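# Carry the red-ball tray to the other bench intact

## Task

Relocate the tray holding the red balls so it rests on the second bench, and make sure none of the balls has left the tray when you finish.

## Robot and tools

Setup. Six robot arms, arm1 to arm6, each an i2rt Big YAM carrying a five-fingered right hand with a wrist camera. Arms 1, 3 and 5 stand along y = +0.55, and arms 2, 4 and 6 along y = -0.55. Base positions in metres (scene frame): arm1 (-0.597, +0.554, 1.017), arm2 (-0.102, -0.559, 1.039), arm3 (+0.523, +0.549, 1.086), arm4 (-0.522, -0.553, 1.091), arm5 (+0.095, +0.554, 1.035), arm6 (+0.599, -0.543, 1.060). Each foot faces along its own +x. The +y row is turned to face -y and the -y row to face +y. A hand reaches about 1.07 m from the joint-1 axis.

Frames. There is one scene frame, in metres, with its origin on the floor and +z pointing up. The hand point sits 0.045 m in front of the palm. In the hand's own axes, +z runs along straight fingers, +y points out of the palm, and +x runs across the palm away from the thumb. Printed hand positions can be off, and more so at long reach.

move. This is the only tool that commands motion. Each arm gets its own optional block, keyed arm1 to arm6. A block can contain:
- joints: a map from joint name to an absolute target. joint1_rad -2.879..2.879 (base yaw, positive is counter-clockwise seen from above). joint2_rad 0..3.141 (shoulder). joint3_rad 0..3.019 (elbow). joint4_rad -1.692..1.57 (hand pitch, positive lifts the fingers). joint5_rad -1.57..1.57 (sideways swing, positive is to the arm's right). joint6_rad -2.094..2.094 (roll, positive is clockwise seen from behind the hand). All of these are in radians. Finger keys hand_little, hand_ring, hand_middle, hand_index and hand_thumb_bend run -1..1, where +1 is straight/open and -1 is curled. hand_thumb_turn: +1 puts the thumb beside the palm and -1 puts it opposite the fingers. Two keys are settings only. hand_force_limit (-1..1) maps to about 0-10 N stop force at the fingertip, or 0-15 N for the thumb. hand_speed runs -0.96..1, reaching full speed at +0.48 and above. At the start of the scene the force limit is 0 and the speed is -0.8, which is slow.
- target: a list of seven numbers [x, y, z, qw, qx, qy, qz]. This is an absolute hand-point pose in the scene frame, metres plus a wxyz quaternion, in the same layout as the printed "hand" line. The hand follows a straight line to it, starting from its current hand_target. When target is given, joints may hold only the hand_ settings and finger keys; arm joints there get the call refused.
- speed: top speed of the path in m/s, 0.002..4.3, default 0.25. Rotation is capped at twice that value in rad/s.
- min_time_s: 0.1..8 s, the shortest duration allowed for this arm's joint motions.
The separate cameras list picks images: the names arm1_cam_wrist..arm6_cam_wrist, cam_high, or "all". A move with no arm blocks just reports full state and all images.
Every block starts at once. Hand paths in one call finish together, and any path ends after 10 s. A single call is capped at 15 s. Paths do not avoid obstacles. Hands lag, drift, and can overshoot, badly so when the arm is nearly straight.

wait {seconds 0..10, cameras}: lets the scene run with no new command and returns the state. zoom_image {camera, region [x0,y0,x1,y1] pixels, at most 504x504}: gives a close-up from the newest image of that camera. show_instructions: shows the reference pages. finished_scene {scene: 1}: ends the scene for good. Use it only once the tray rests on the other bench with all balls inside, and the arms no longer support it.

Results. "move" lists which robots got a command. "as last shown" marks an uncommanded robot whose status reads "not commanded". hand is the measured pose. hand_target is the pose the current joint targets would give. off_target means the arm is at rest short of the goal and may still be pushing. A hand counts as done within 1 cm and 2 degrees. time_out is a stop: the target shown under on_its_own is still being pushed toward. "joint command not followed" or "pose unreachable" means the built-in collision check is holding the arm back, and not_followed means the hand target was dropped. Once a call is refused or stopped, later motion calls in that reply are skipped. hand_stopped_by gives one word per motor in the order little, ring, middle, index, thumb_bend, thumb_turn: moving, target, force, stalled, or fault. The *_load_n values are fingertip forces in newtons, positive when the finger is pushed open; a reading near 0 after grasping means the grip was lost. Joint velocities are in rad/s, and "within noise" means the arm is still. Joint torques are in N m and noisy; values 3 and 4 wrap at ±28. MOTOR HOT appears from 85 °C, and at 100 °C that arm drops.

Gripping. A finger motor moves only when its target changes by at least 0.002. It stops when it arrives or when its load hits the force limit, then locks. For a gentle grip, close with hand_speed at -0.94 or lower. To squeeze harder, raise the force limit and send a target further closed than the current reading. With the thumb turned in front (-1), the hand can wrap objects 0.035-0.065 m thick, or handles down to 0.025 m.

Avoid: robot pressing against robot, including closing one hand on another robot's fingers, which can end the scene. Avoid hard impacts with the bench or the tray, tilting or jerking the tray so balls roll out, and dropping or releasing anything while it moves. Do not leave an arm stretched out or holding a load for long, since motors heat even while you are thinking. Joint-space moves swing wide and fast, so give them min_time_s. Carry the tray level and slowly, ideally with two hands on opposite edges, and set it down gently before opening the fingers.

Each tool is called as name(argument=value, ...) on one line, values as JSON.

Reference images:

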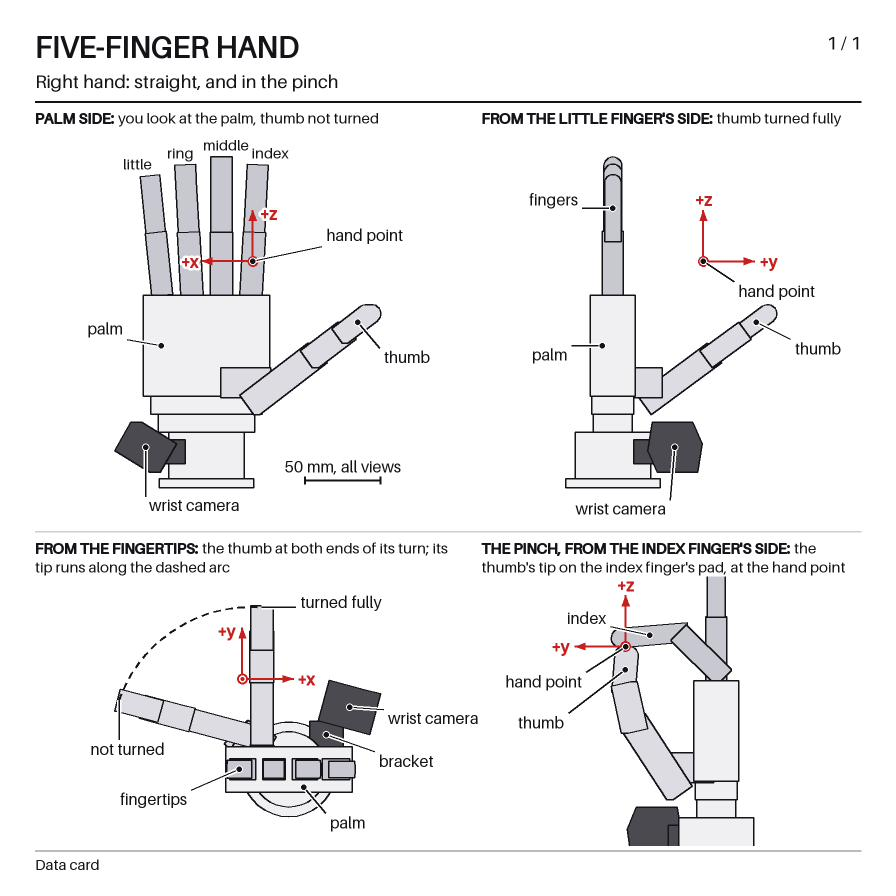

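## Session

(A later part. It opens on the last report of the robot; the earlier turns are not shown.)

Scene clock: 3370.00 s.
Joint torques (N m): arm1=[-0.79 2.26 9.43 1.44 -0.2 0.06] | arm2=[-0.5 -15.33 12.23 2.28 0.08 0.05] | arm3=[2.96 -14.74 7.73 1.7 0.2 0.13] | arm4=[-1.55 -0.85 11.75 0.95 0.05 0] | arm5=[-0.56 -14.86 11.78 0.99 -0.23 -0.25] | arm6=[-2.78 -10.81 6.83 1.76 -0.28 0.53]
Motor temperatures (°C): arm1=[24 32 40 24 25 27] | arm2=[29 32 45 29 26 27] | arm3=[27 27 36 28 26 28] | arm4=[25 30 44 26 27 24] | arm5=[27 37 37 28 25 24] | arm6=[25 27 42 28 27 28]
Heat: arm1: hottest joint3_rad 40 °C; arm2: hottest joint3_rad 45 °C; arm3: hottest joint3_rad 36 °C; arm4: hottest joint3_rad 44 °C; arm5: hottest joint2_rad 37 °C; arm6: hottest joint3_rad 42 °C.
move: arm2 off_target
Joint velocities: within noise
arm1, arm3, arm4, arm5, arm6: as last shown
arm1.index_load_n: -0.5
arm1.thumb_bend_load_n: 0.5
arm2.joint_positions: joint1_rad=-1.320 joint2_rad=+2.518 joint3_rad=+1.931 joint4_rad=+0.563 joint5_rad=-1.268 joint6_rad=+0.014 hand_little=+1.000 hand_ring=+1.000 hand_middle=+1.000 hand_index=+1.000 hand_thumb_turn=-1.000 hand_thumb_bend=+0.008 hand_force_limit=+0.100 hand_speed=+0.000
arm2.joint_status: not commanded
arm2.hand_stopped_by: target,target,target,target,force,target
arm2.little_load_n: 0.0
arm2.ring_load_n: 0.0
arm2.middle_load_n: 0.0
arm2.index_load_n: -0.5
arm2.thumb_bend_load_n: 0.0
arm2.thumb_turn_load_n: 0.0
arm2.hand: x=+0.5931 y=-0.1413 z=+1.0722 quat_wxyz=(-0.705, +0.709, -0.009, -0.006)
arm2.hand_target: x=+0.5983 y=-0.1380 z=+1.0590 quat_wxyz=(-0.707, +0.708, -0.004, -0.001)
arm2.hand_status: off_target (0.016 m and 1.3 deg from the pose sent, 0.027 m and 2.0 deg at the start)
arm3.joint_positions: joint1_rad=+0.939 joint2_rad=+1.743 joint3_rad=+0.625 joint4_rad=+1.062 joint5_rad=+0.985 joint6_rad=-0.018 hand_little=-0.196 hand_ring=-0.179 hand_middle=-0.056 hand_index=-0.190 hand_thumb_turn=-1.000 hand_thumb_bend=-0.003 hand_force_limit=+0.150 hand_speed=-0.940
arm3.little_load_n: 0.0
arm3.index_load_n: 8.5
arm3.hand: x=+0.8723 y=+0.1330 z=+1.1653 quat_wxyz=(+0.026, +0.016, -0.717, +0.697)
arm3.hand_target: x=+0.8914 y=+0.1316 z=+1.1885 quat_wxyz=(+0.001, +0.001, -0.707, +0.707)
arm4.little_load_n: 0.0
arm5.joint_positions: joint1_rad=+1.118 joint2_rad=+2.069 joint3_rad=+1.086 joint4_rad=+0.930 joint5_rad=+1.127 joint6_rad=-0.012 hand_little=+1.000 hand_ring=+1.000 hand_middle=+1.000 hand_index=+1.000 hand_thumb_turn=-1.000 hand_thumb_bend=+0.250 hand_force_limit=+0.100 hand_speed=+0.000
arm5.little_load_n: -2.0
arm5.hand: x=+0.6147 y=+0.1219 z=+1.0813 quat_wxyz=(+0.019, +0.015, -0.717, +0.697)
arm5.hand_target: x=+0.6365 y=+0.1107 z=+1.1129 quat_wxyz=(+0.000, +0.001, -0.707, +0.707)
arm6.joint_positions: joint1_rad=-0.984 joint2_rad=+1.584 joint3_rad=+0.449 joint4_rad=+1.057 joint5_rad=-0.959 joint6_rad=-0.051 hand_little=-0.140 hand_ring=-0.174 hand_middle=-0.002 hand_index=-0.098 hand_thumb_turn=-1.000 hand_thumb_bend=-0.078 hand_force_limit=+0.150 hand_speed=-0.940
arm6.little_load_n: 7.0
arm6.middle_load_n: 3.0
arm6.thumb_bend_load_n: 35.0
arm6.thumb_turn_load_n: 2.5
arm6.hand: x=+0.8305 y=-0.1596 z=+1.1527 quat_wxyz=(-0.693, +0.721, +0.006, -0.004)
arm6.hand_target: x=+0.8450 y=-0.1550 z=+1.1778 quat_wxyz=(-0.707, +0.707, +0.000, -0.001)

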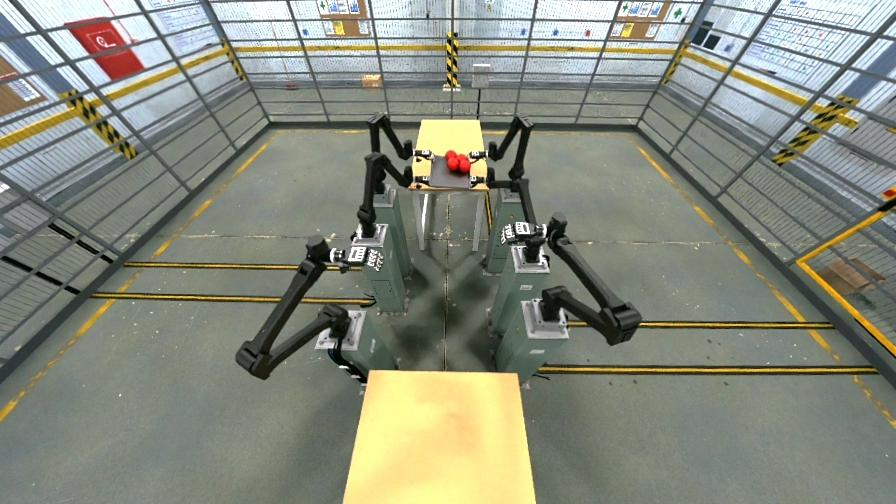

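move(arm2={"target":[0.595,-0.141,1.048,0.7071,-0.7071,0,0],"speed":0.05})

move(arm2={"target":[0.545,-0.141,1.052,0.7071,-0.7071,0,0],"speed":0.06}, cameras=["cam_high"])

zoom_image(camera="cam_high", region=[380, 110, 490, 220])

Scene clock: 3376.93 s.
Joint torques (N m): arm1=[-0.5 2.26 9.63 1.48 -0.24 0.05] | arm2=[-0.38 -15.33 10.35 2.19 -0.12 -0.03] | arm3=[3.43 -15.79 7.57 1.92 0.18 0.1] | arm4=[-1.61 -0.85 11.75 0.94 0.05 -0.01] | arm5=[-0.5 -14.8 11.71 1.01 -0.28 -0.24] | arm6=[-2.61 -10.75 6.84 1.77 -0.26 0.56]
Motor temperatures (°C): arm1=[24 32 40 24 25 27] | arm2=[29 33 44 29 26 27] | arm3=[27 27 36 28 26 28] | arm4=[25 30 44 26 27 24] | arm5=[27 37 37 28 25 24] | arm6=[25 27 42 28 27 28]
Heat: arm1: hottest joint3_rad 40 °C; arm2: hottest joint3_rad 44 °C; arm3: hottest joint3_rad 36 °C; arm4: hottest joint3_rad 44 °C; arm5: hottest joint2_rad 37 °C; arm6: hottest joint3_rad 42 °C.
move: arm2 off_target
Joint velocities: within noise
arm1.joint_positions: joint1_rad=+1.120 joint2_rad=+0.378 joint3_rad=+0.728 joint4_rad=-0.329 joint5_rad=+1.101 joint6_rad=-0.011 hand_little=+0.100 hand_ring=+0.100 hand_middle=+0.100 hand_index=+0.100 hand_thumb_turn=-1.000 hand_thumb_bend=+0.250 hand_force_limit=+0.200 hand_speed=-0.700
arm1.joint_status: not commanded
arm1.hand_stopped_by: target,target,target,target,target,target
arm1.little_load_n: 0.0
arm1.ring_load_n: -0.5
arm1.middle_load_n: 0.0
arm1.index_load_n: 0.0
arm1.thumb_bend_load_n: 0.0
arm1.thumb_turn_load_n: 0.0
arm1.hand: x=-0.4524 y=+0.2987 z=+1.4232 quat_wxyz=(+0.002, -0.005, -0.705, +0.710)
arm1.hand_target: x=-0.4550 y=+0.2988 z=+1.4229 quat_wxyz=(+0.001, -0.008, -0.706, +0.709)
arm1.hand_status: not commanded
arm2.joint_positions: joint1_rad=-1.320 joint2_rad=+2.522 joint3_rad=+1.931 joint4_rad=+0.591 joint5_rad=-1.269 joint6_rad=+0.014 hand_little=+1.000 hand_ring=+1.000 hand_middle=+1.000 hand_index=+1.000 hand_thumb_turn=-1.000 hand_thumb_bend=+0.008 hand_force_limit=+0.100 hand_speed=+0.000
arm2.joint_status: not commanded
arm2.hand_stopped_by: target,target,target,target,force,target
arm2.little_load_n: 0.0
arm2.ring_load_n: 0.0
arm2.middle_load_n: 0.0
arm2.index_load_n: 0.0
arm2.thumb_bend_load_n: 0.0
arm2.thumb_turn_load_n: 0.0
arm2.hand: x=+0.5940 y=-0.1410 z=+1.0715 quat_wxyz=(-0.708, +0.707, -0.001, +0.001)
arm2.hand_target: x=+0.5939 y=-0.1415 z=+1.0481 quat_wxyz=(-0.707, +0.708, +0.000, +0.000)
arm2.hand_status: off_target (0.024 m and 0.2 deg from the pose sent, 0.024 m and 1.3 deg at the start)
arm3, arm5, arm6: as last shown
arm3.thumb_bend_load_n: 15.0
arm3.thumb_turn_load_n: 1.5
arm4.joint_positions: joint1_rad=-1.287 joint2_rad=+0.645 joint3_rad=+0.552 joint4_rad=+0.110 joint5_rad=-1.298 joint6_rad=+0.044 hand_little=+0.100 hand_ring=+0.100 hand_middle=+0.100 hand_index=+0.100 hand_thumb_turn=-1.000 hand_thumb_bend=+0.250 hand_force_limit=+0.100 hand_speed=-0.800
arm4.joint_status: not commanded
arm4.hand_stopped_by: target,target,target,target,target,target
arm4.little_load_n: 0.0
arm4.ring_load_n: 0.0
arm4.middle_load_n: 0.0
arm4.index_load_n: -0.5
arm4.thumb_bend_load_n: 0.0
arm4.thumb_turn_load_n: 0.0
arm4.hand: x=-0.3493 y=-0.2986 z=+1.4090 quat_wxyz=(-0.707, +0.707, -0.008, -0.012)
arm4.hand_target: x=-0.3477 y=-0.2996 z=+1.4209 quat_wxyz=(-0.708, +0.706, +0.000, -0.001)
arm4.hand_status: not commanded
arm5.thumb_bend_load_n: 0.5
arm5.hand_target: x=+0.6365 y=+0.1107 z=+1.1131 quat_wxyz=(+0.000, +0.001, -0.707, +0.707)
arm6.little_load_n: 6.5
pictures: none

Scene clock: 3378.53 s.
Joint torques (N m): arm1=[-0.67 2.55 9.59 1.5 -0.18 0.06] | arm2=[-0.32 -17.26 8.08 2.22 0.11 -0.02] | arm3=[2.73 -15.21 7.43 1.92 0.18 0.1] | arm4=[-1.61 -0.91 11.77 0.94 0.04 0] | arm5=[-0.21 -14.92 11.52 1.13 -0.32 -0.25] | arm6=[-2.67 -10.75 6.83 1.76 -0.27 0.54]
Motor temperatures (°C): arm1=[24 32 40 24 25 27] | arm2=[29 33 43 29 26 27] | arm3=[27 27 35 27 26 28] | arm4=[25 30 44 26 27 24] | arm5=[27 37 37 28 25 24] | arm6=[25 27 42 28 27 28]
Heat: arm1: hottest joint3_rad 40 °C; arm2: hottest joint3_rad 43 °C; arm3: hottest joint3_rad 35 °C; arm4: hottest joint3_rad 44 °C; arm5: hottest joint2_rad 37 °C; arm6: hottest joint3_rad 42 °C.
move: arm2 done
Joint velocities: within noise
arm1, arm3, arm4, arm5, arm6: as last shown
arm1.little_load_n: -0.5
arm1.ring_load_n: 0.0
arm2.joint_positions: joint1_rad=-1.297 joint2_rad=+2.452 joint3_rad=+1.721 joint4_rad=+0.708 joint5_rad=-1.254 joint6_rad=+0.014 hand_little=+1.000 hand_ring=+1.000 hand_middle=+1.000 hand_index=+1.000 hand_thumb_turn=-1.000 hand_thumb_bend=+0.008 hand_force_limit=+0.100 hand_speed=+0.000
arm2.joint_status: not commanded
arm2.hand_stopped_by: target,target,target,target,force,target
arm2.little_load_n: 0.0
arm2.ring_load_n: 0.0
arm2.middle_load_n: 0.0
arm2.index_load_n: 0.0
arm2.thumb_bend_load_n: 0.0
arm2.thumb_turn_load_n: 0.0
arm2.hand: x=+0.5433 y=-0.1393 z=+1.0504 quat_wxyz=(-0.705, +0.709, -0.006, -0.009)
arm2.hand_target: x=+0.5413 y=-0.1351 z=+1.0530 quat_wxyz=(-0.707, +0.707, +0.003, -0.003)
arm2.hand_status: done (0.003 m and 1.3 deg from the pose sent, 0.053 m and 0.2 deg at the start)
arm3.thumb_turn_load_n: 2.0
arm4.index_load_n: 0.0
arm5.little_load_n: -1.5
arm5.thumb_bend_load_n: 0.0
arm6.joint_positions: joint1_rad=-0.984 joint2_rad=+1.584 joint3_rad=+0.449 joint4_rad=+1.057 joint5_rad=-0.959 joint6_rad=-0.053 hand_little=-0.140 hand_ring=-0.174 hand_middle=-0.002 hand_index=-0.098 hand_thumb_turn=-1.000 hand_thumb_bend=-0.078 hand_force_limit=+0.150 hand_speed=-0.940
arm6.index_load_n: -0.5
arm6.thumb_turn_load_n: 3.0
arm6.hand: x=+0.8306 y=-0.1596 z=+1.1527 quat_wxyz=(-0.693, +0.721, +0.006, -0.004)
arm6.hand_target: x=+0.8451 y=-0.1550 z=+1.1778 quat_wxyz=(-0.707, +0.707, +0.000, +0.000)

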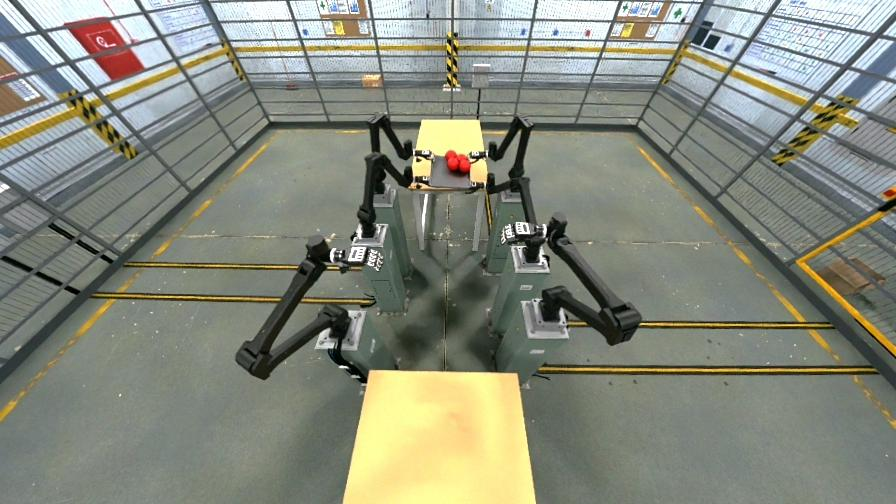

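Scaled by 4.582.

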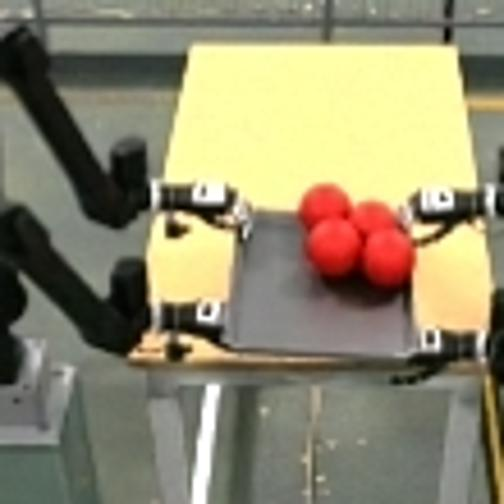

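move(arm2={"target":[0.545,-0.141,1.094,0.7071,-0.7071,0,0],"speed":0.04}, cameras=["cam_high"])

zoom_image(camera="cam_high", region=[380, 110, 490, 220])

Scene clock: 3388.43 s.
Joint torques (N m): arm1=[-0.62 1.79 9.57 1.36 -0.22 0.03] | arm2=[-0.67 -18.96 8.81 1.09 0 0.02] | arm3=[3.55 -15.33 7.6 1.89 0.11 0.1] | arm4=[-1.61 -0.91 11.75 0.92 0.05 -0.01] | arm5=[-0.44 -14.33 11.38 1.01 -0.22 -0.23] | arm6=[-2.67 -10.75 6.84 1.74 -0.23 0.54]
Motor temperatures (°C): arm1=[24 32 40 24 25 27] | arm2=[29 33 42 29 26 27] | arm3=[27 28 35 27 26 28] | arm4=[25 30 44 26 27 24] | arm5=[27 37 38 28 25 24] | arm6=[25 27 43 28 27 28]
Heat: arm1: hottest joint3_rad 40 °C; arm2: hottest joint3_rad 42 °C; arm3: hottest joint3_rad 35 °C; arm4: hottest joint3_rad 44 °C; arm5: hottest joint3_rad 38 °C; arm6: hottest joint3_rad 43 °C.
move: arm2 off_target
Joint velocities: within noise
arm1, arm3, arm4, arm5, arm6: as last shown
arm1.little_load_n: 0.0
arm2.joint_positions: joint1_rad=-1.298 joint2_rad=+2.406 joint3_rad=+1.705 joint4_rad=+0.680 joint5_rad=-1.253 joint6_rad=+0.005 hand_little=+1.000 hand_ring=+1.000 hand_middle=+1.000 hand_index=+1.000 hand_thumb_turn=-1.000 hand_thumb_bend=+0.008 hand_force_limit=+0.100 hand_speed=+0.000
arm2.joint_status: not commanded
arm2.hand_stopped_by: target,target,target,target,force,target
arm2.little_load_n: 0.0
arm2.ring_load_n: 0.0
arm2.middle_load_n: 0.0
arm2.index_load_n: 0.0
arm2.thumb_bend_load_n: 0.0
arm2.thumb_turn_load_n: 0.0
arm2.hand: x=+0.5433 y=-0.1406 z=+1.0745 quat_wxyz=(-0.705, +0.709, -0.003, -0.004)
arm2.hand_target: x=+0.5464 y=-0.1418 z=+1.0939 quat_wxyz=(-0.707, +0.707, +0.003, +0.004)
arm2.hand_status: off_target (0.020 m and 0.6 deg from the pose sent, 0.044 m and 1.3 deg at the start)
arm3.joint_positions: joint1_rad=+0.939 joint2_rad=+1.745 joint3_rad=+0.625 joint4_rad=+1.062 joint5_rad=+0.987 joint6_rad=-0.021 hand_little=-0.196 hand_ring=-0.179 hand_middle=-0.056 hand_index=-0.190 hand_thumb_turn=-1.000 hand_thumb_bend=-0.003 hand_force_limit=+0.150 hand_speed=-0.940
arm3.ring_load_n: 3.5
arm3.thumb_bend_load_n: 15.5
arm3.hand: x=+0.8717 y=+0.1331 z=+1.1645 quat_wxyz=(+0.028, +0.017, -0.717, +0.696)
arm3.hand_target: x=+0.8911 y=+0.1316 z=+1.1886 quat_wxyz=(+0.003, +0.002, -0.707, +0.707)
arm5.joint_positions: joint1_rad=+1.118 joint2_rad=+2.069 joint3_rad=+1.088 joint4_rad=+0.930 joint5_rad=+1.128 joint6_rad=-0.012 hand_little=+1.000 hand_ring=+1.000 hand_middle=+1.000 hand_index=+1.000 hand_thumb_turn=-1.000 hand_thumb_bend=+0.250 hand_force_limit=+0.100 hand_speed=+0.000
arm5.little_load_n: -1.0
arm5.thumb_bend_load_n: 0.5
arm5.hand: x=+0.6149 y=+0.1216 z=+1.0819 quat_wxyz=(+0.019, +0.014, -0.717, +0.697)
arm5.hand_target: x=+0.6361 y=+0.1106 z=+1.1130 quat_wxyz=(+0.001, +0.000, -0.707, +0.707)
arm6.joint_positions: joint1_rad=-0.984 joint2_rad=+1.584 joint3_rad=+0.449 joint4_rad=+1.057 joint5_rad=-0.962 joint6_rad=-0.051 hand_little=-0.140 hand_ring=-0.174 hand_middle=-0.002 hand_index=-0.098 hand_thumb_turn=-1.000 hand_thumb_bend=-0.078 hand_force_limit=+0.150 hand_speed=-0.940
arm6.little_load_n: 5.5
arm6.index_load_n: 0.0
arm6.thumb_bend_load_n: 33.0
arm6.thumb_turn_load_n: 2.5
arm6.hand: x=+0.8299 y=-0.1597 z=+1.1527 quat_wxyz=(-0.693, +0.721, +0.007, -0.005)
arm6.hand_target: x=+0.8446 y=-0.1551 z=+1.1778 quat_wxyz=(-0.707, +0.707, +0.000, -0.002)

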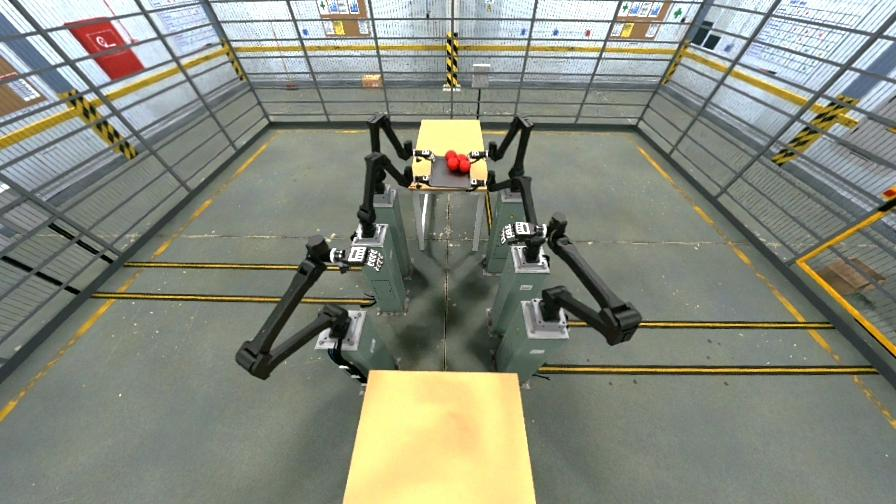

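Scaled by 4.582.

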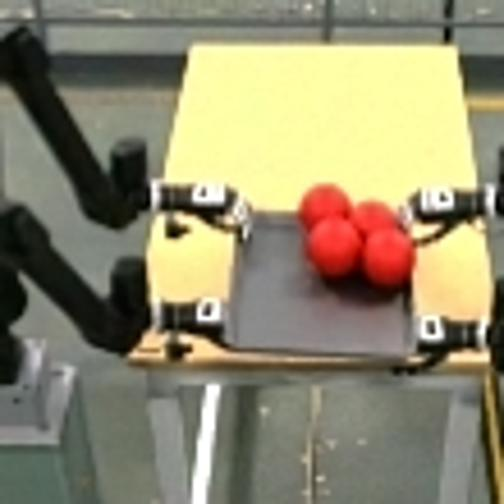

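move(arm2={"target":[0.545,-0.141,1.016,0.7071,-0.7071,0,0],"speed":0.05}, arm3={"target":[0.891,0.132,1.110,0,0,-0.7071,0.7071],"speed":0.05}, arm5={"target":[0.636,0.109,1.034,0,0,-0.7071,0.7071],"speed":0.05}, arm6={"target":[0.845,-0.156,1.099,0.7071,-0.7071,0,0],"speed":0.05}, cameras=["cam_high"])

zoom_image(camera="cam_high", region=[380, 110, 490, 220])

Scene clock: 3399.47 s.
Joint torques (N m): arm1=[-0.56 2.67 9.48 1.47 -0.2 0.04] | arm2=[-0.73 -15.44 10.97 2.51 -0.1 0.08] | arm3=[2.9 -15.91 4.52 4.51 0.07 0.17] | arm4=[-1.61 -0.91 11.75 0.94 0.04 -0.01] | arm5=[-0.85 -15.09 9.29 2.91 -0.22 -0.13] | arm6=[-2.67 -12.04 3.28 3.48 -0.04 0.46]
Motor temperatures (°C): arm1=[24 32 40 24 25 27] | arm2=[29 35 41 29 26 27] | arm3=[27 28 35 27 26 28] | arm4=[25 30 45 26 27 24] | arm5=[27 38 39 28 25 24] | arm6=[25 27 43 28 26 28]
Heat: arm1: hottest joint3_rad 40 °C; arm2: hottest joint3_rad 41 °C; arm3: hottest joint3_rad 35 °C; arm4: hottest joint3_rad 45 °C; arm5: hottest joint3_rad 39 °C; arm6: hottest joint3_rad 43 °C.
move: arm2 done; arm3 off_target; arm5 off_target; arm6 off_target
Joint velocities: within noise
arm1, arm4: as last shown
arm2.joint_positions: joint1_rad=-1.303 joint2_rad=+2.493 joint3_rad=+1.698 joint4_rad=+0.751 joint5_rad=-1.249 joint6_rad=+0.003 hand_little=+1.000 hand_ring=+1.000 hand_middle=+1.000 hand_index=+1.000 hand_thumb_turn=-1.000 hand_thumb_bend=+0.008 hand_force_limit=+0.100 hand_speed=+0.000
arm2.joint_status: not commanded
arm2.hand_stopped_by: target,target,target,target,force,target
arm2.little_load_n: 0.0
arm2.ring_load_n: 0.0
arm2.middle_load_n: 0.0
arm2.index_load_n: -0.5
arm2.thumb_bend_load_n: 0.5
arm2.thumb_turn_load_n: 0.0
arm2.hand: x=+0.5375 y=-0.1464 z=+1.0159 quat_wxyz=(-0.703, +0.711, -0.013, -0.009)
arm2.hand_target: x=+0.5461 y=-0.1443 z=+1.0158 quat_wxyz=(-0.707, +0.708, -0.002, +0.002)
arm2.hand_status: done (0.009 m and 1.9 deg from the pose sent, 0.059 m and 0.6 deg at the start)
arm3.joint_positions: joint1_rad=+0.938 joint2_rad=+1.989 joint3_rad=+0.641 joint4_rad=+1.253 joint5_rad=+0.987 joint6_rad=-0.014 hand_little=-0.196 hand_ring=-0.179 hand_middle=-0.056 hand_index=-0.190 hand_thumb_turn=-1.000 hand_thumb_bend=-0.003 hand_force_limit=+0.150 hand_speed=-0.940
arm3.joint_status: not commanded
arm3.hand_stopped_by: force,force,force,force,force,target
arm3.little_load_n: 0.0
arm3.ring_load_n: 5.0
arm3.middle_load_n: 0.5
arm3.index_load_n: 9.5
arm3.thumb_bend_load_n: 18.5
arm3.thumb_turn_load_n: 2.0
arm3.hand: x=+0.8702 y=+0.1333 z=+1.0854 quat_wxyz=(+0.038, +0.026, -0.724, +0.688)
arm3.hand_target: x=+0.8901 y=+0.1323 z=+1.1106 quat_wxyz=(-0.001, +0.000, -0.708, +0.707)
arm3.hand_status: off_target (0.032 m and 6.0 deg from the pose sent, 0.058 m and 4.1 deg at the start)
arm5.joint_positions: joint1_rad=+1.118 joint2_rad=+2.232 joint3_rad=+1.115 joint4_rad=+1.037 joint5_rad=+1.121 joint6_rad=-0.012 hand_little=+1.000 hand_ring=+1.000 hand_middle=+1.000 hand_index=+1.000 hand_thumb_turn=-1.000 hand_thumb_bend=+0.250 hand_force_limit=+0.100 hand_speed=+0.000
arm5.joint_status: not commanded
arm5.hand_stopped_by: target,target,target,target,target,target
arm5.little_load_n: 0.0
arm5.ring_load_n: 0.0
arm5.middle_load_n: 0.0
arm5.index_load_n: 0.0
arm5.thumb_bend_load_n: 0.0
arm5.thumb_turn_load_n: 0.5
arm5.hand: x=+0.6162 y=+0.1227 z=+1.0082 quat_wxyz=(+0.025, +0.026, -0.720, +0.693)
arm5.hand_target: x=+0.6341 y=+0.1100 z=+1.0345 quat_wxyz=(+0.000, +0.000, -0.707, +0.707)
arm5.hand_status: off_target (0.035 m and 4.7 deg from the pose sent, 0.054 m and 3.1 deg at the start)
arm6.joint_positions: joint1_rad=-0.984 joint2_rad=+1.888 joint3_rad=+0.457 joint4_rad=+1.335 joint5_rad=-0.973 joint6_rad=-0.050 hand_little=-0.141 hand_ring=-0.174 hand_middle=-0.002 hand_index=-0.098 hand_thumb_turn=-1.000 hand_thumb_bend=-0.078 hand_force_limit=+0.150 hand_speed=-0.940
arm6.joint_status: not commanded
arm6.hand_stopped_by: force,force,force,force,force,target
arm6.little_load_n: 4.5
arm6.ring_load_n: 8.0
arm6.middle_load_n: 2.5
arm6.index_load_n: 0.0
arm6.thumb_bend_load_n: 31.5
arm6.thumb_turn_load_n: 3.0
arm6.hand: x=+0.8290 y=-0.1596 z=+1.0790 quat_wxyz=(-0.689, +0.724, +0.005, -0.015)
arm6.hand_target: x=+0.8430 y=-0.1564 z=+1.0995 quat_wxyz=(-0.706, +0.708, +0.004, -0.002)
arm6.hand_status: off_target (0.026 m and 3.4 deg from the pose sent, 0.056 m and 2.5 deg at the start)

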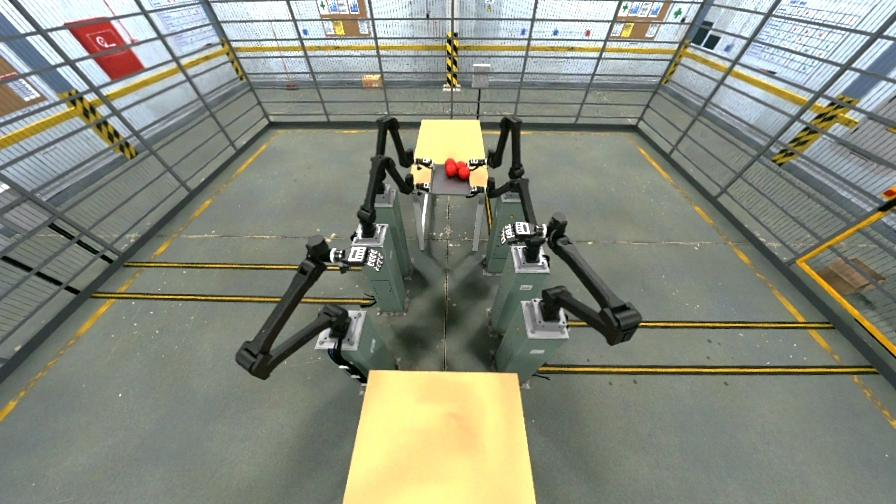

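Scaled by 4.582.

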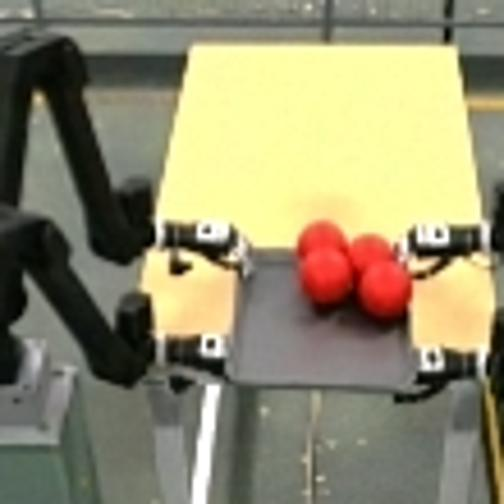

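move(arm2={"target":[0.555,-0.141,0.985,0.7071,-0.7071,0,0],"speed":0.04}, cameras=["cam_high"])

zoom_image(camera="cam_high", region=[380, 110, 490, 220])

Scene clock: 3449.37 s.
Joint torques (N m): arm1=[-0.67 1.79 9.57 1.55 -0.23 0.03] | arm2=[0.44 -14.74 11.02 2.39 -0.13 0.07] | arm3=[3.02 -17.03 4.77 4.11 0.08 0.15] | arm4=[-1.61 -0.91 11.75 0.94 0.05 -0.01] | arm5=[-0.32 -15.27 9.44 3.23 -0.16 -0.15] | arm6=[-2.67 -12.34 3.23 3.48 -0.04 0.48]
Motor temperatures (°C): arm1=[24 31 40 24 25 27] | arm2=[29 33 40 29 26 27] | arm3=[27 30 35 28 25 28] | arm4=[25 30 45 26 27 24] | arm5=[27 38 38 29 25 24] | arm6=[25 28 40 29 26 28]
Heat: arm1: hottest joint3_rad 40 °C; arm2: hottest joint3_rad 40 °C; arm3: hottest joint3_rad 35 °C; arm4: hottest joint3_rad 45 °C; arm5: hottest joint2_rad 38 °C; arm6: hottest joint3_rad 40 °C.
move: arm2 off_target
Joint velocities: within noise
arm1, arm3, arm4, arm5, arm6: as last shown
arm2.joint_positions: joint1_rad=-1.298 joint2_rad=+2.558 joint3_rad=+1.765 joint4_rad=+0.764 joint5_rad=-1.253 joint6_rad=+0.012 hand_little=+1.000 hand_ring=+1.000 hand_middle=+1.000 hand_index=+1.000 hand_thumb_turn=-1.000 hand_thumb_bend=+0.008 hand_force_limit=+0.100 hand_speed=+0.000
arm2.joint_status: not commanded
arm2.hand_stopped_by: target,target,target,target,force,target
arm2.little_load_n: 0.0
arm2.ring_load_n: -0.5
arm2.middle_load_n: 0.0
arm2.index_load_n: 0.0
arm2.thumb_bend_load_n: 0.0
arm2.thumb_turn_load_n: 0.0
arm2.hand: x=+0.5466 y=-0.1396 z=+0.9965 quat_wxyz=(-0.704, +0.710, -0.008, -0.009)
arm2.hand_target: x=+0.5518 y=-0.1386 z=+0.9855 quat_wxyz=(-0.706, +0.708, -0.002, -0.005)
arm2.hand_status: off_target (0.014 m and 1.5 deg from the pose sent, 0.036 m and 1.9 deg at the start)
arm3.joint_positions: joint1_rad=+0.938 joint2_rad=+1.987 joint3_rad=+0.641 joint4_rad=+1.257 joint5_rad=+0.987 joint6_rad=-0.011 hand_little=-0.196 hand_ring=-0.179 hand_middle=-0.056 hand_index=-0.190 hand_thumb_turn=-1.000 hand_thumb_bend=-0.003 hand_force_limit=+0.150 hand_speed=-0.940
arm3.ring_load_n: 4.0
arm3.middle_load_n: 0.0
arm3.index_load_n: 9.0
arm3.thumb_bend_load_n: 17.5
arm3.hand: x=+0.8709 y=+0.1330 z=+1.0872 quat_wxyz=(+0.035, +0.023, -0.723, +0.690)
arm3.hand_target: x=+0.8903 y=+0.1322 z=+1.1115 quat_wxyz=(-0.002, -0.001, -0.707, +0.707)
arm4.index_load_n: -0.5
arm5.joint_positions: joint1_rad=+1.118 joint2_rad=+2.236 joint3_rad=+1.115 joint4_rad=+1.037 joint5_rad=+1.116 joint6_rad=-0.012 hand_little=+1.000 hand_ring=+1.000 hand_middle=+1.000 hand_index=+1.000 hand_thumb_turn=-1.000 hand_thumb_bend=+0.250 hand_force_limit=+0.100 hand_speed=+0.000
arm5.thumb_turn_load_n: 0.0
arm5.hand: x=+0.6164 y=+0.1232 z=+1.0052 quat_wxyz=(+0.024, +0.029, -0.721, +0.692)
arm5.hand_target: x=+0.6350 y=+0.1101 z=+1.0347 quat_wxyz=(-0.002, +0.002, -0.707, +0.707)
arm6.joint_positions: joint1_rad=-0.984 joint2_rad=+1.891 joint3_rad=+0.457 joint4_rad=+1.335 joint5_rad=-0.969 joint6_rad=-0.053 hand_little=-0.140 hand_ring=-0.174 hand_middle=-0.002 hand_index=-0.098 hand_thumb_turn=-1.000 hand_thumb_bend=-0.078 hand_force_limit=+0.150 hand_speed=-0.940
arm6.little_load_n: 5.5
arm6.ring_load_n: 8.5
arm6.middle_load_n: 3.0
arm6.thumb_bend_load_n: 34.0
arm6.thumb_turn_load_n: 4.0
arm6.hand: x=+0.8295 y=-0.1597 z=+1.0776 quat_wxyz=(-0.688, +0.725, +0.004, -0.014)
arm6.hand_target: x=+0.8437 y=-0.1563 z=+1.0995 quat_wxyz=(-0.706, +0.708, +0.003, -0.001)

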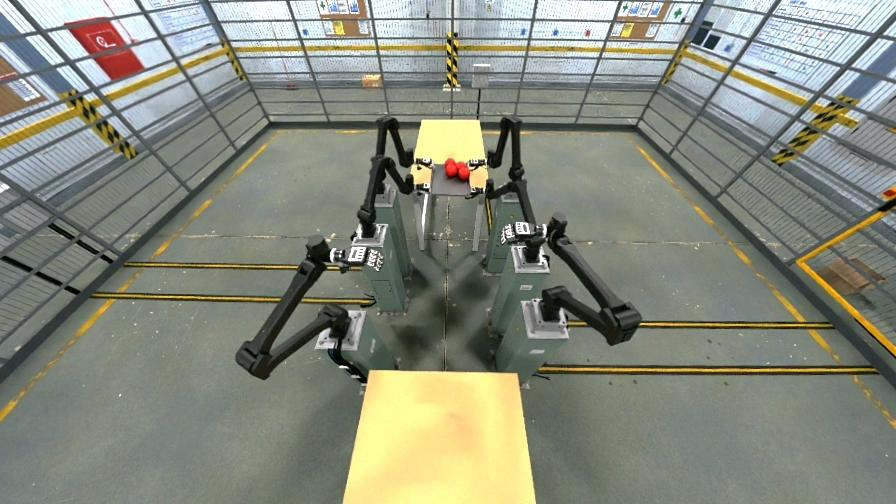

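Scaled by 4.582.

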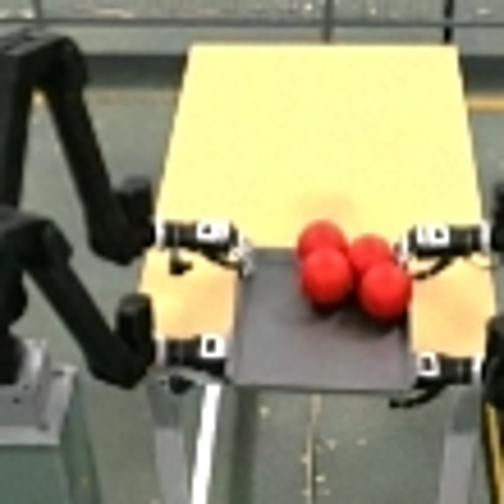

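move(arm2={"target":[0.570,-0.141,0.985,0.7071,-0.7071,0,0],"speed":0.04}, arm3={"target":[0.940,0.132,1.111,0,0,-0.7071,0.7071],"speed":0.04}, arm5={"target":[0.658,0.109,1.035,0,0,-0.7071,0.7071],"speed":0.04}, arm6={"target":[0.895,-0.156,1.101,0.7071,-0.7071,0,0],"speed":0.04}, cameras=["cam_high"])

zoom_image(camera="cam_high", region=[380, 110, 490, 220])

Scene clock: 3459.77 s.
Joint torques (N m): arm1=[-1.2 2.43 9.59 1.37 -0.19 0.08] | arm2=[-1.2 -14.97 11.54 1.01 -0.1 0.05] | arm3=[3.43 -17.55 6.98 2.02 -0.01 0.05] | arm4=[-1.61 -0.85 11.77 0.94 0.05 -0.01] | arm5=[0.44 -15.85 9.55 1.51 0.51 -0.18] | arm6=[-3.37 -13.86 5.3 1.16 -0.06 0.53]
Motor temperatures (°C): arm1=[24 31 40 24 25 27] | arm2=[29 33 41 29 26 27] | arm3=[27 30 35 28 25 28] | arm4=[25 30 45 26 27 24] | arm5=[27 38 38 29 25 24] | arm6=[25 28 40 29 26 28]
Heat: arm1: hottest joint3_rad 40 °C; arm2: hottest joint3_rad 41 °C; arm3: hottest joint3_rad 35 °C; arm4: hottest joint3_rad 45 °C; arm5: hottest joint2_rad 38 °C; arm6: hottest joint3_rad 40 °C.
move: arm2 off_target; arm3 off_target; arm5 off_target; arm6 off_target
Joint velocities: within noise
arm1, arm4: as last shown
arm1.middle_load_n: -0.5
arm2.joint_positions: joint1_rad=-1.300 joint2_rad=+2.588 joint3_rad=+1.833 joint4_rad=+0.764 joint5_rad=-1.259 joint6_rad=+0.012 hand_little=+1.000 hand_ring=+1.000 hand_middle=+1.000 hand_index=+1.000 hand_thumb_turn=-1.000 hand_thumb_bend=+0.008 hand_force_limit=+0.100 hand_speed=+0.000
arm2.joint_status: not commanded
arm2.hand_stopped_by: target,target,target,target,force,target
arm2.little_load_n: 0.0
arm2.ring_load_n: 0.0
arm2.middle_load_n: 0.0
arm2.index_load_n: 0.0
arm2.thumb_bend_load_n: 0.0
arm2.thumb_turn_load_n: 0.0
arm2.hand: x=+0.5617 y=-0.1356 z=+0.9997 quat_wxyz=(-0.709, +0.706, +0.006, +0.001)
arm2.hand_target: x=+0.5689 y=-0.1403 z=+0.9850 quat_wxyz=(-0.707, +0.707, +0.000, +0.000)
arm2.hand_status: off_target (0.018 m and 0.8 deg from the pose sent, 0.026 m and 1.5 deg at the start)
arm3.joint_positions: joint1_rad=+0.995 joint2_rad=+2.030 joint3_rad=+0.739 joint4_rad=+1.233 joint5_rad=+1.059 joint6_rad=-0.019 hand_little=-0.196 hand_ring=-0.179 hand_middle=-0.056 hand_index=-0.190 hand_thumb_turn=-1.000 hand_thumb_bend=-0.003 hand_force_limit=+0.150 hand_speed=-0.940
arm3.joint_status: not commanded
arm3.hand_stopped_by: force,force,force,force,force,target
arm3.little_load_n: 0.0
arm3.ring_load_n: 7.0
arm3.middle_load_n: 0.0
arm3.index_load_n: 6.5
arm3.thumb_bend_load_n: 15.5
arm3.thumb_turn_load_n: 1.0
arm3.hand: x=+0.9105 y=+0.1324 z=+1.0897 quat_wxyz=(+0.035, +0.012, -0.716, +0.697)
arm3.hand_target: x=+0.9367 y=+0.1318 z=+1.1102 quat_wxyz=(+0.007, +0.001, -0.707, +0.707)
arm3.hand_status: off_target (0.036 m and 4.5 deg from the pose sent, 0.073 m and 5.5 deg at the start)
arm4.index_load_n: 0.0
arm5.joint_positions: joint1_rad=+1.136 joint2_rad=+2.272 joint3_rad=+1.186 joint4_rad=+1.037 joint5_rad=+1.113 joint6_rad=-0.012 hand_little=+1.000 hand_ring=+1.000 hand_middle=+1.000 hand_index=+1.000 hand_thumb_turn=-1.000 hand_thumb_bend=+0.250 hand_force_limit=+0.100 hand_speed=+0.000
arm5.joint_status: not commanded
arm5.hand_stopped_by: target,target,target,target,target,target
arm5.little_load_n: -1.5
arm5.ring_load_n: -0.5
arm5.middle_load_n: 0.0
arm5.index_load_n: -0.5
arm5.thumb_bend_load_n: 0.0
arm5.thumb_turn_load_n: 0.0
arm5.hand: x=+0.6461 y=+0.1232 z=+1.0078 quat_wxyz=(+0.006, +0.025, -0.716, +0.698)
arm5.hand_target: x=+0.6584 y=+0.1101 z=+1.0352 quat_wxyz=(-0.002, +0.001, -0.707, +0.707)
arm5.hand_status: off_target (0.033 m and 3.3 deg from the pose sent, 0.053 m and 4.9 deg at the start)
arm6.joint_positions: joint1_rad=-1.050 joint2_rad=+1.934 joint3_rad=+0.550 joint4_rad=+1.306 joint5_rad=-1.040 joint6_rad=-0.056 hand_little=-0.141 hand_ring=-0.174 hand_middle=-0.002 hand_index=-0.098 hand_thumb_turn=-1.000 hand_thumb_bend=-0.078 hand_force_limit=+0.150 hand_speed=-0.940
arm6.joint_status: not commanded
arm6.hand_stopped_by: force,force,force,force,force,target
arm6.little_load_n: 4.5
arm6.ring_load_n: 7.5
arm6.middle_load_n: 1.5
arm6.index_load_n: 0.0
arm6.thumb_bend_load_n: 32.5
arm6.thumb_turn_load_n: 3.5
arm6.hand: x=+0.8705 y=-0.1590 z=+1.0774 quat_wxyz=(-0.695, +0.719, +0.012, -0.009)
arm6.hand_target: x=+0.8940 y=-0.1558 z=+1.1006 quat_wxyz=(-0.707, +0.707, +0.001, +0.000)
arm6.hand_status: off_target (0.034 m and 2.6 deg from the pose sent, 0.070 m and 3.4 deg at the start)

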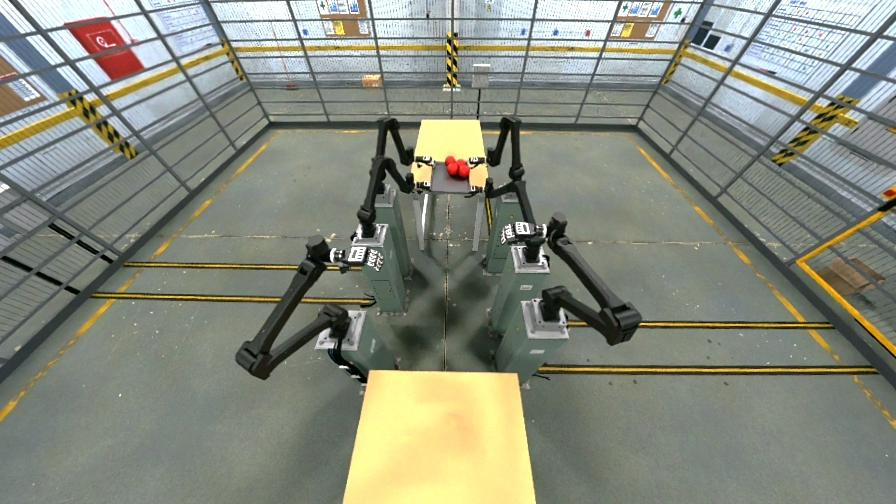

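Scaled by 4.582.

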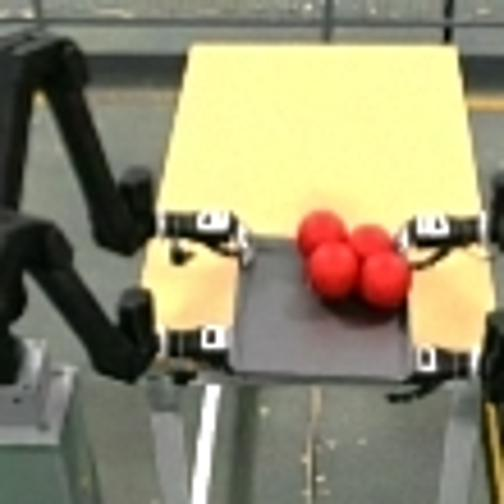

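move(arm2={"target":[0.560,-0.141,0.915,0.7071,-0.7071,0,0],"speed":0.05}, arm3={"target":[0.955,0.132,1.032,0,0,-0.7071,0.7071],"speed":0.04}, arm5={"target":[0.656,0.109,0.958,0,0,-0.7071,0.7071],"speed":0.04}, arm6={"target":[0.912,-0.156,1.025,0.7071,-0.7071,0,0],"speed":0.04}, cameras=["cam_high"])

zoom_image(camera="cam_high", region=[380, 110, 490, 220])

Scene clock: 3470.90 s.
Joint torques (N m): arm1=[-0.56 2.08 9.57 1.37 -0.21 0.04] | arm2=[-1.08 -15.09 10.66 2.28 0.06 -0.03] | arm3=[2.73 -19.6 4.72 3.78 0.01 0.14] | arm4=[-1.61 -0.85 11.75 0.92 0.05 -0.01] | arm5=[-0.91 -15.56 7.88 3.32 0.42 -0.14] | arm6=[-3.43 -15.91 2.69 3.63 -0.14 0.49]
Motor temperatures (°C): arm1=[24 31 40 24 25 27] | arm2=[29 34 41 29 26 27] | arm3=[27 30 35 28 25 28] | arm4=[25 30 45 26 27 24] | arm5=[27 39 39 28 25 24] | arm6=[25 28 40 29 26 28]
Heat: arm1: hottest joint3_rad 40 °C; arm2: hottest joint3_rad 41 °C; arm3: hottest joint3_rad 35 °C; arm4: hottest joint3_rad 45 °C; arm5: hottest joint2_rad 39 °C; arm6: hottest joint3_rad 40 °C.
move: arm2 off_target; arm3 off_target; arm5 off_target; arm6 off_target
Joint velocities: within noise
arm1, arm4: as last shown
arm1.middle_load_n: 0.0
arm2.joint_positions: joint1_rad=-1.300 joint2_rad=+2.711 joint3_rad=+1.870 joint4_rad=+0.817 joint5_rad=-1.259 joint6_rad=+0.012 hand_little=+1.000 hand_ring=+1.000 hand_middle=+1.000 hand_index=+1.000 hand_thumb_turn=-1.000 hand_thumb_bend=+0.008 hand_force_limit=+0.100 hand_speed=+0.000
arm2.joint_status: not commanded
arm2.hand_stopped_by: target,target,target,target,force,target
arm2.little_load_n: -0.5
arm2.ring_load_n: 0.0
arm2.middle_load_n: 0.0
arm2.index_load_n: -0.5
arm2.thumb_bend_load_n: 0.5
arm2.thumb_turn_load_n: 0.0
arm2.hand: x=+0.5523 y=-0.1389 z=+0.9283 quat_wxyz=(-0.705, +0.709, -0.005, -0.010)
arm2.hand_target: x=+0.5584 y=-0.1417 z=+0.9150 quat_wxyz=(-0.707, +0.708, +0.000, +0.000)
arm2.hand_status: off_target (0.015 m and 1.3 deg from the pose sent, 0.085 m and 0.8 deg at the start)
arm3.joint_positions: joint1_rad=+1.013 joint2_rad=+2.272 joint3_rad=+0.838 joint4_rad=+1.328 joint5_rad=+1.065 joint6_rad=-0.018 hand_little=-0.196 hand_ring=-0.179 hand_middle=-0.056 hand_index=-0.190 hand_thumb_turn=-1.000 hand_thumb_bend=-0.003 hand_force_limit=+0.150 hand_speed=-0.940
arm3.joint_status: not commanded
arm3.hand_stopped_by: force,force,force,force,force,target
arm3.little_load_n: 0.0
arm3.ring_load_n: 5.0
arm3.middle_load_n: 0.0
arm3.index_load_n: 8.5
arm3.thumb_bend_load_n: 17.0
arm3.thumb_turn_load_n: 1.5
arm3.hand: x=+0.9265 y=+0.1339 z=+1.0057 quat_wxyz=(+0.044, +0.031, -0.723, +0.688)
arm3.hand_target: x=+0.9543 y=+0.1331 z=+1.0325 quat_wxyz=(-0.001, +0.000, -0.708, +0.706)
arm3.hand_status: off_target (0.039 m and 6.8 deg from the pose sent, 0.073 m and 4.5 deg at the start)
arm4.middle_load_n: -0.5
arm5.joint_positions: joint1_rad=+1.136 joint2_rad=+2.439 joint3_rad=+1.244 joint4_rad=+1.114 joint5_rad=+1.116 joint6_rad=-0.012 hand_little=+1.000 hand_ring=+1.000 hand_middle=+1.000 hand_index=+1.000 hand_thumb_turn=-1.000 hand_thumb_bend=+0.250 hand_force_limit=+0.100 hand_speed=+0.000
arm5.joint_status: not commanded
arm5.hand_stopped_by: target,target,target,target,target,target
arm5.little_load_n: 0.0
arm5.ring_load_n: 0.0
arm5.middle_load_n: 0.0
arm5.index_load_n: -0.5
arm5.thumb_bend_load_n: 0.0
arm5.thumb_turn_load_n: 0.0
arm5.hand: x=+0.6434 y=+0.1249 z=+0.9318 quat_wxyz=(+0.017, +0.034, -0.720, +0.693)
arm5.hand_target: x=+0.6546 y=+0.1100 z=+0.9581 quat_wxyz=(+0.000, +0.000, -0.708, +0.707)
arm5.hand_status: off_target (0.033 m and 4.9 deg from the pose sent, 0.053 m and 3.3 deg at the start)
arm6.joint_positions: joint1_rad=-1.068 joint2_rad=+2.213 joint3_rad=+0.653 joint4_rad=+1.433 joint5_rad=-1.060 joint6_rad=-0.056 hand_little=-0.141 hand_ring=-0.174 hand_middle=-0.002 hand_index=-0.098 hand_thumb_turn=-1.000 hand_thumb_bend=-0.078 hand_force_limit=+0.150 hand_speed=-0.940
arm6.joint_status: not commanded
arm6.hand_stopped_by: force,force,force,force,force,target
arm6.little_load_n: 5.5
arm6.ring_load_n: 8.0
arm6.middle_load_n: 2.5
arm6.index_load_n: 0.0
arm6.thumb_bend_load_n: 34.5
arm6.thumb_turn_load_n: 3.5
arm6.hand: x=+0.8856 y=-0.1578 z=+0.9971 quat_wxyz=(-0.686, +0.727, -0.003, -0.025)
arm6.hand_target: x=+0.9105 y=-0.1563 z=+1.0242 quat_wxyz=(-0.706, +0.709, +0.001, -0.001)
arm6.hand_status: off_target (0.038 m and 4.4 deg from the pose sent, 0.067 m and 2.6 deg at the start)

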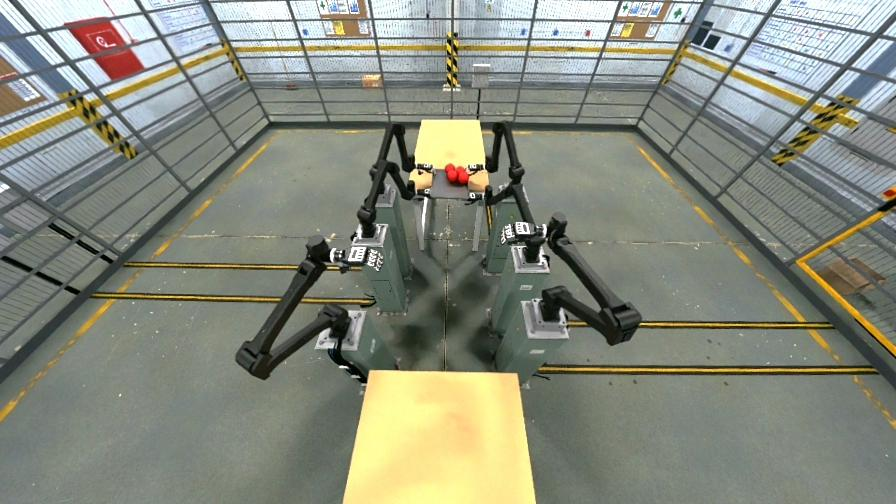

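Scaled by 4.582.

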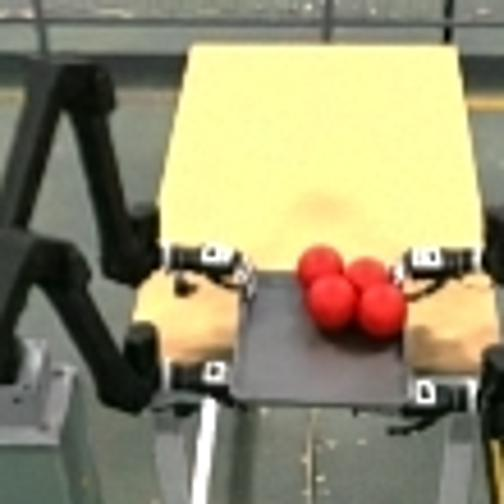

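move(arm2={"target":[0.555,-0.141,0.855,0.7071,-0.7071,0,0],"speed":0.05}, arm3={"target":[0.967,0.132,0.974,0,0,-0.7071,0.7071],"speed":0.04}, arm5={"target":[0.652,0.109,0.900,0,0,-0.7071,0.7071],"speed":0.04}, arm6={"target":[0.926,-0.156,0.969,0.7071,-0.7071,0,0],"speed":0.04}, cameras=["cam_high"])

zoom_image(camera="cam_high", region=[380, 110, 490, 220])

Scene clock: 3482.77 s.
Joint torques (N m): arm1=[-0.79 2.61 9.51 1.44 -0.22 0.06] | arm2=[-0.73 -15.09 10.15 2.32 0.09 -0.03] | arm3=[3.19 -21.66 3.81 4.25 0.04 0.27] | arm4=[-1.49 -0.85 11.77 0.95 0.04 -0.01] | arm5=[-0.26 -15.68 6.76 3.51 0.29 -0.21] | arm6=[-3.6 -17.08 1.58 3.71 -0.16 0.43]
Motor temperatures (°C): arm1=[24 31 40 24 25 27] | arm2=[29 35 41 29 26 27] | arm3=[27 31 34 28 25 28] | arm4=[25 30 45 26 27 24] | arm5=[27 39 38 29 25 24] | arm6=[25 28 40 29 26 28]
Heat: arm1: hottest joint3_rad 40 °C; arm2: hottest joint3_rad 41 °C; arm3: hottest joint3_rad 34 °C; arm4: hottest joint3_rad 45 °C; arm5: hottest joint2_rad 39 °C; arm6: hottest joint3_rad 40 °C.
move: arm2 off_target; arm3 off_target; arm5 off_target; arm6 off_target
Joint velocities: within noise
arm1, arm4: as last shown
arm1.index_load_n: -0.5
arm1.thumb_bend_load_n: 0.5
arm2.joint_positions: joint1_rad=-1.300 joint2_rad=+2.840 joint3_rad=+1.955 joint4_rad=+0.861 joint5_rad=-1.257 joint6_rad=+0.012 hand_little=+1.000 hand_ring=+1.000 hand_middle=+1.000 hand_index=+1.000 hand_thumb_turn=-1.000 hand_thumb_bend=+0.008 hand_force_limit=+0.100 hand_speed=+0.000
arm2.joint_status: not commanded
arm2.hand_stopped_by: target,target,target,target,force,target
arm2.little_load_n: 0.0
arm2.ring_load_n: 0.0
arm2.middle_load_n: 0.0
arm2.index_load_n: -0.5
arm2.thumb_bend_load_n: 0.0
arm2.thumb_turn_load_n: 0.0
arm2.hand: x=+0.5506 y=-0.1398 z=+0.8691 quat_wxyz=(-0.705, +0.709, -0.005, -0.009)
arm2.hand_target: x=+0.5537 y=-0.1416 z=+0.8551 quat_wxyz=(-0.707, +0.708, +0.000, +0.000)
arm2.hand_status: off_target (0.015 m and 1.2 deg from the pose sent, 0.073 m and 1.3 deg at the start)
arm3.joint_positions: joint1_rad=+1.028 joint2_rad=+2.446 joint3_rad=+0.941 joint4_rad=+1.400 joint5_rad=+1.077 joint6_rad=-0.018 hand_little=-0.196 hand_ring=-0.179 hand_middle=-0.056 hand_index=-0.190 hand_thumb_turn=-1.000 hand_thumb_bend=-0.003 hand_force_limit=+0.150 hand_speed=-0.940
arm3.joint_status: not commanded
arm3.hand_stopped_by: force,force,force,force,force,target
arm3.little_load_n: 0.0
arm3.ring_load_n: 4.5
arm3.middle_load_n: 0.0
arm3.index_load_n: 9.0
arm3.thumb_bend_load_n: 17.5
arm3.thumb_turn_load_n: 2.5
arm3.hand: x=+0.9404 y=+0.1341 z=+0.9487 quat_wxyz=(+0.043, +0.031, -0.723, +0.689)
arm3.hand_target: x=+0.9654 y=+0.1321 z=+0.9737 quat_wxyz=(+0.001, +0.000, -0.708, +0.706)
arm3.hand_status: off_target (0.037 m and 6.7 deg from the pose sent, 0.051 m and 6.8 deg at the start)
arm4.middle_load_n: 0.0
arm5.joint_positions: joint1_rad=+1.136 joint2_rad=+2.575 joint3_rad=+1.309 joint4_rad=+1.191 joint5_rad=+1.116 joint6_rad=-0.012 hand_little=+1.000 hand_ring=+1.000 hand_middle=+1.000 hand_index=+1.000 hand_thumb_turn=-1.000 hand_thumb_bend=+0.250 hand_force_limit=+0.100 hand_speed=+0.000
arm5.joint_status: not commanded
arm5.hand_stopped_by: target,target,target,target,target,target
arm5.little_load_n: 0.0
arm5.ring_load_n: -0.5
arm5.middle_load_n: 0.0
arm5.index_load_n: 0.0
arm5.thumb_bend_load_n: 0.0
arm5.thumb_turn_load_n: 0.0
arm5.hand: x=+0.6418 y=+0.1262 z=+0.8764 quat_wxyz=(+0.016, +0.033, -0.720, +0.693)
arm5.hand_target: x=+0.6508 y=+0.1098 z=+0.8998 quat_wxyz=(+0.000, +0.001, -0.708, +0.706)
arm5.hand_status: off_target (0.031 m and 4.7 deg from the pose sent, 0.037 m and 4.9 deg at the start)
arm6.joint_positions: joint1_rad=-1.085 joint2_rad=+2.398 joint3_rad=+0.756 joint4_rad=+1.511 joint5_rad=-1.077 joint6_rad=-0.057 hand_little=-0.141 hand_ring=-0.174 hand_middle=-0.002 hand_index=-0.098 hand_thumb_turn=-1.000 hand_thumb_bend=-0.078 hand_force_limit=+0.150 hand_speed=-0.940
arm6.joint_status: not commanded
arm6.hand_stopped_by: force,force,force,force,force,target
arm6.little_load_n: 5.0
arm6.ring_load_n: 7.5
arm6.middle_load_n: 1.5
arm6.index_load_n: 0.0
arm6.thumb_bend_load_n: 34.0
arm6.thumb_turn_load_n: 3.5
arm6.hand: x=+0.8998 y=-0.1571 z=+0.9416 quat_wxyz=(-0.686, +0.727, -0.004, -0.026)
arm6.hand_target: x=+0.9252 y=-0.1564 z=+0.9683 quat_wxyz=(-0.705, +0.710, +0.001, +0.000)
arm6.hand_status: off_target (0.038 m and 4.5 deg from the pose sent, 0.049 m and 4.4 deg at the start; a joint's target at an end of its range on 30 of 70 steps)

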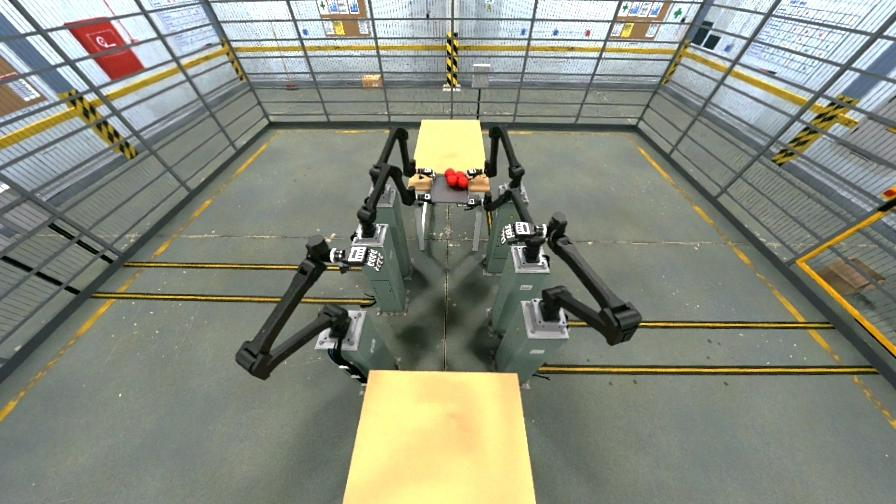

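Scaled by 4.582.

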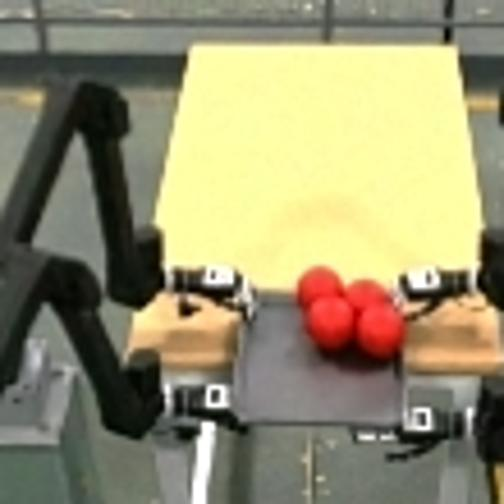

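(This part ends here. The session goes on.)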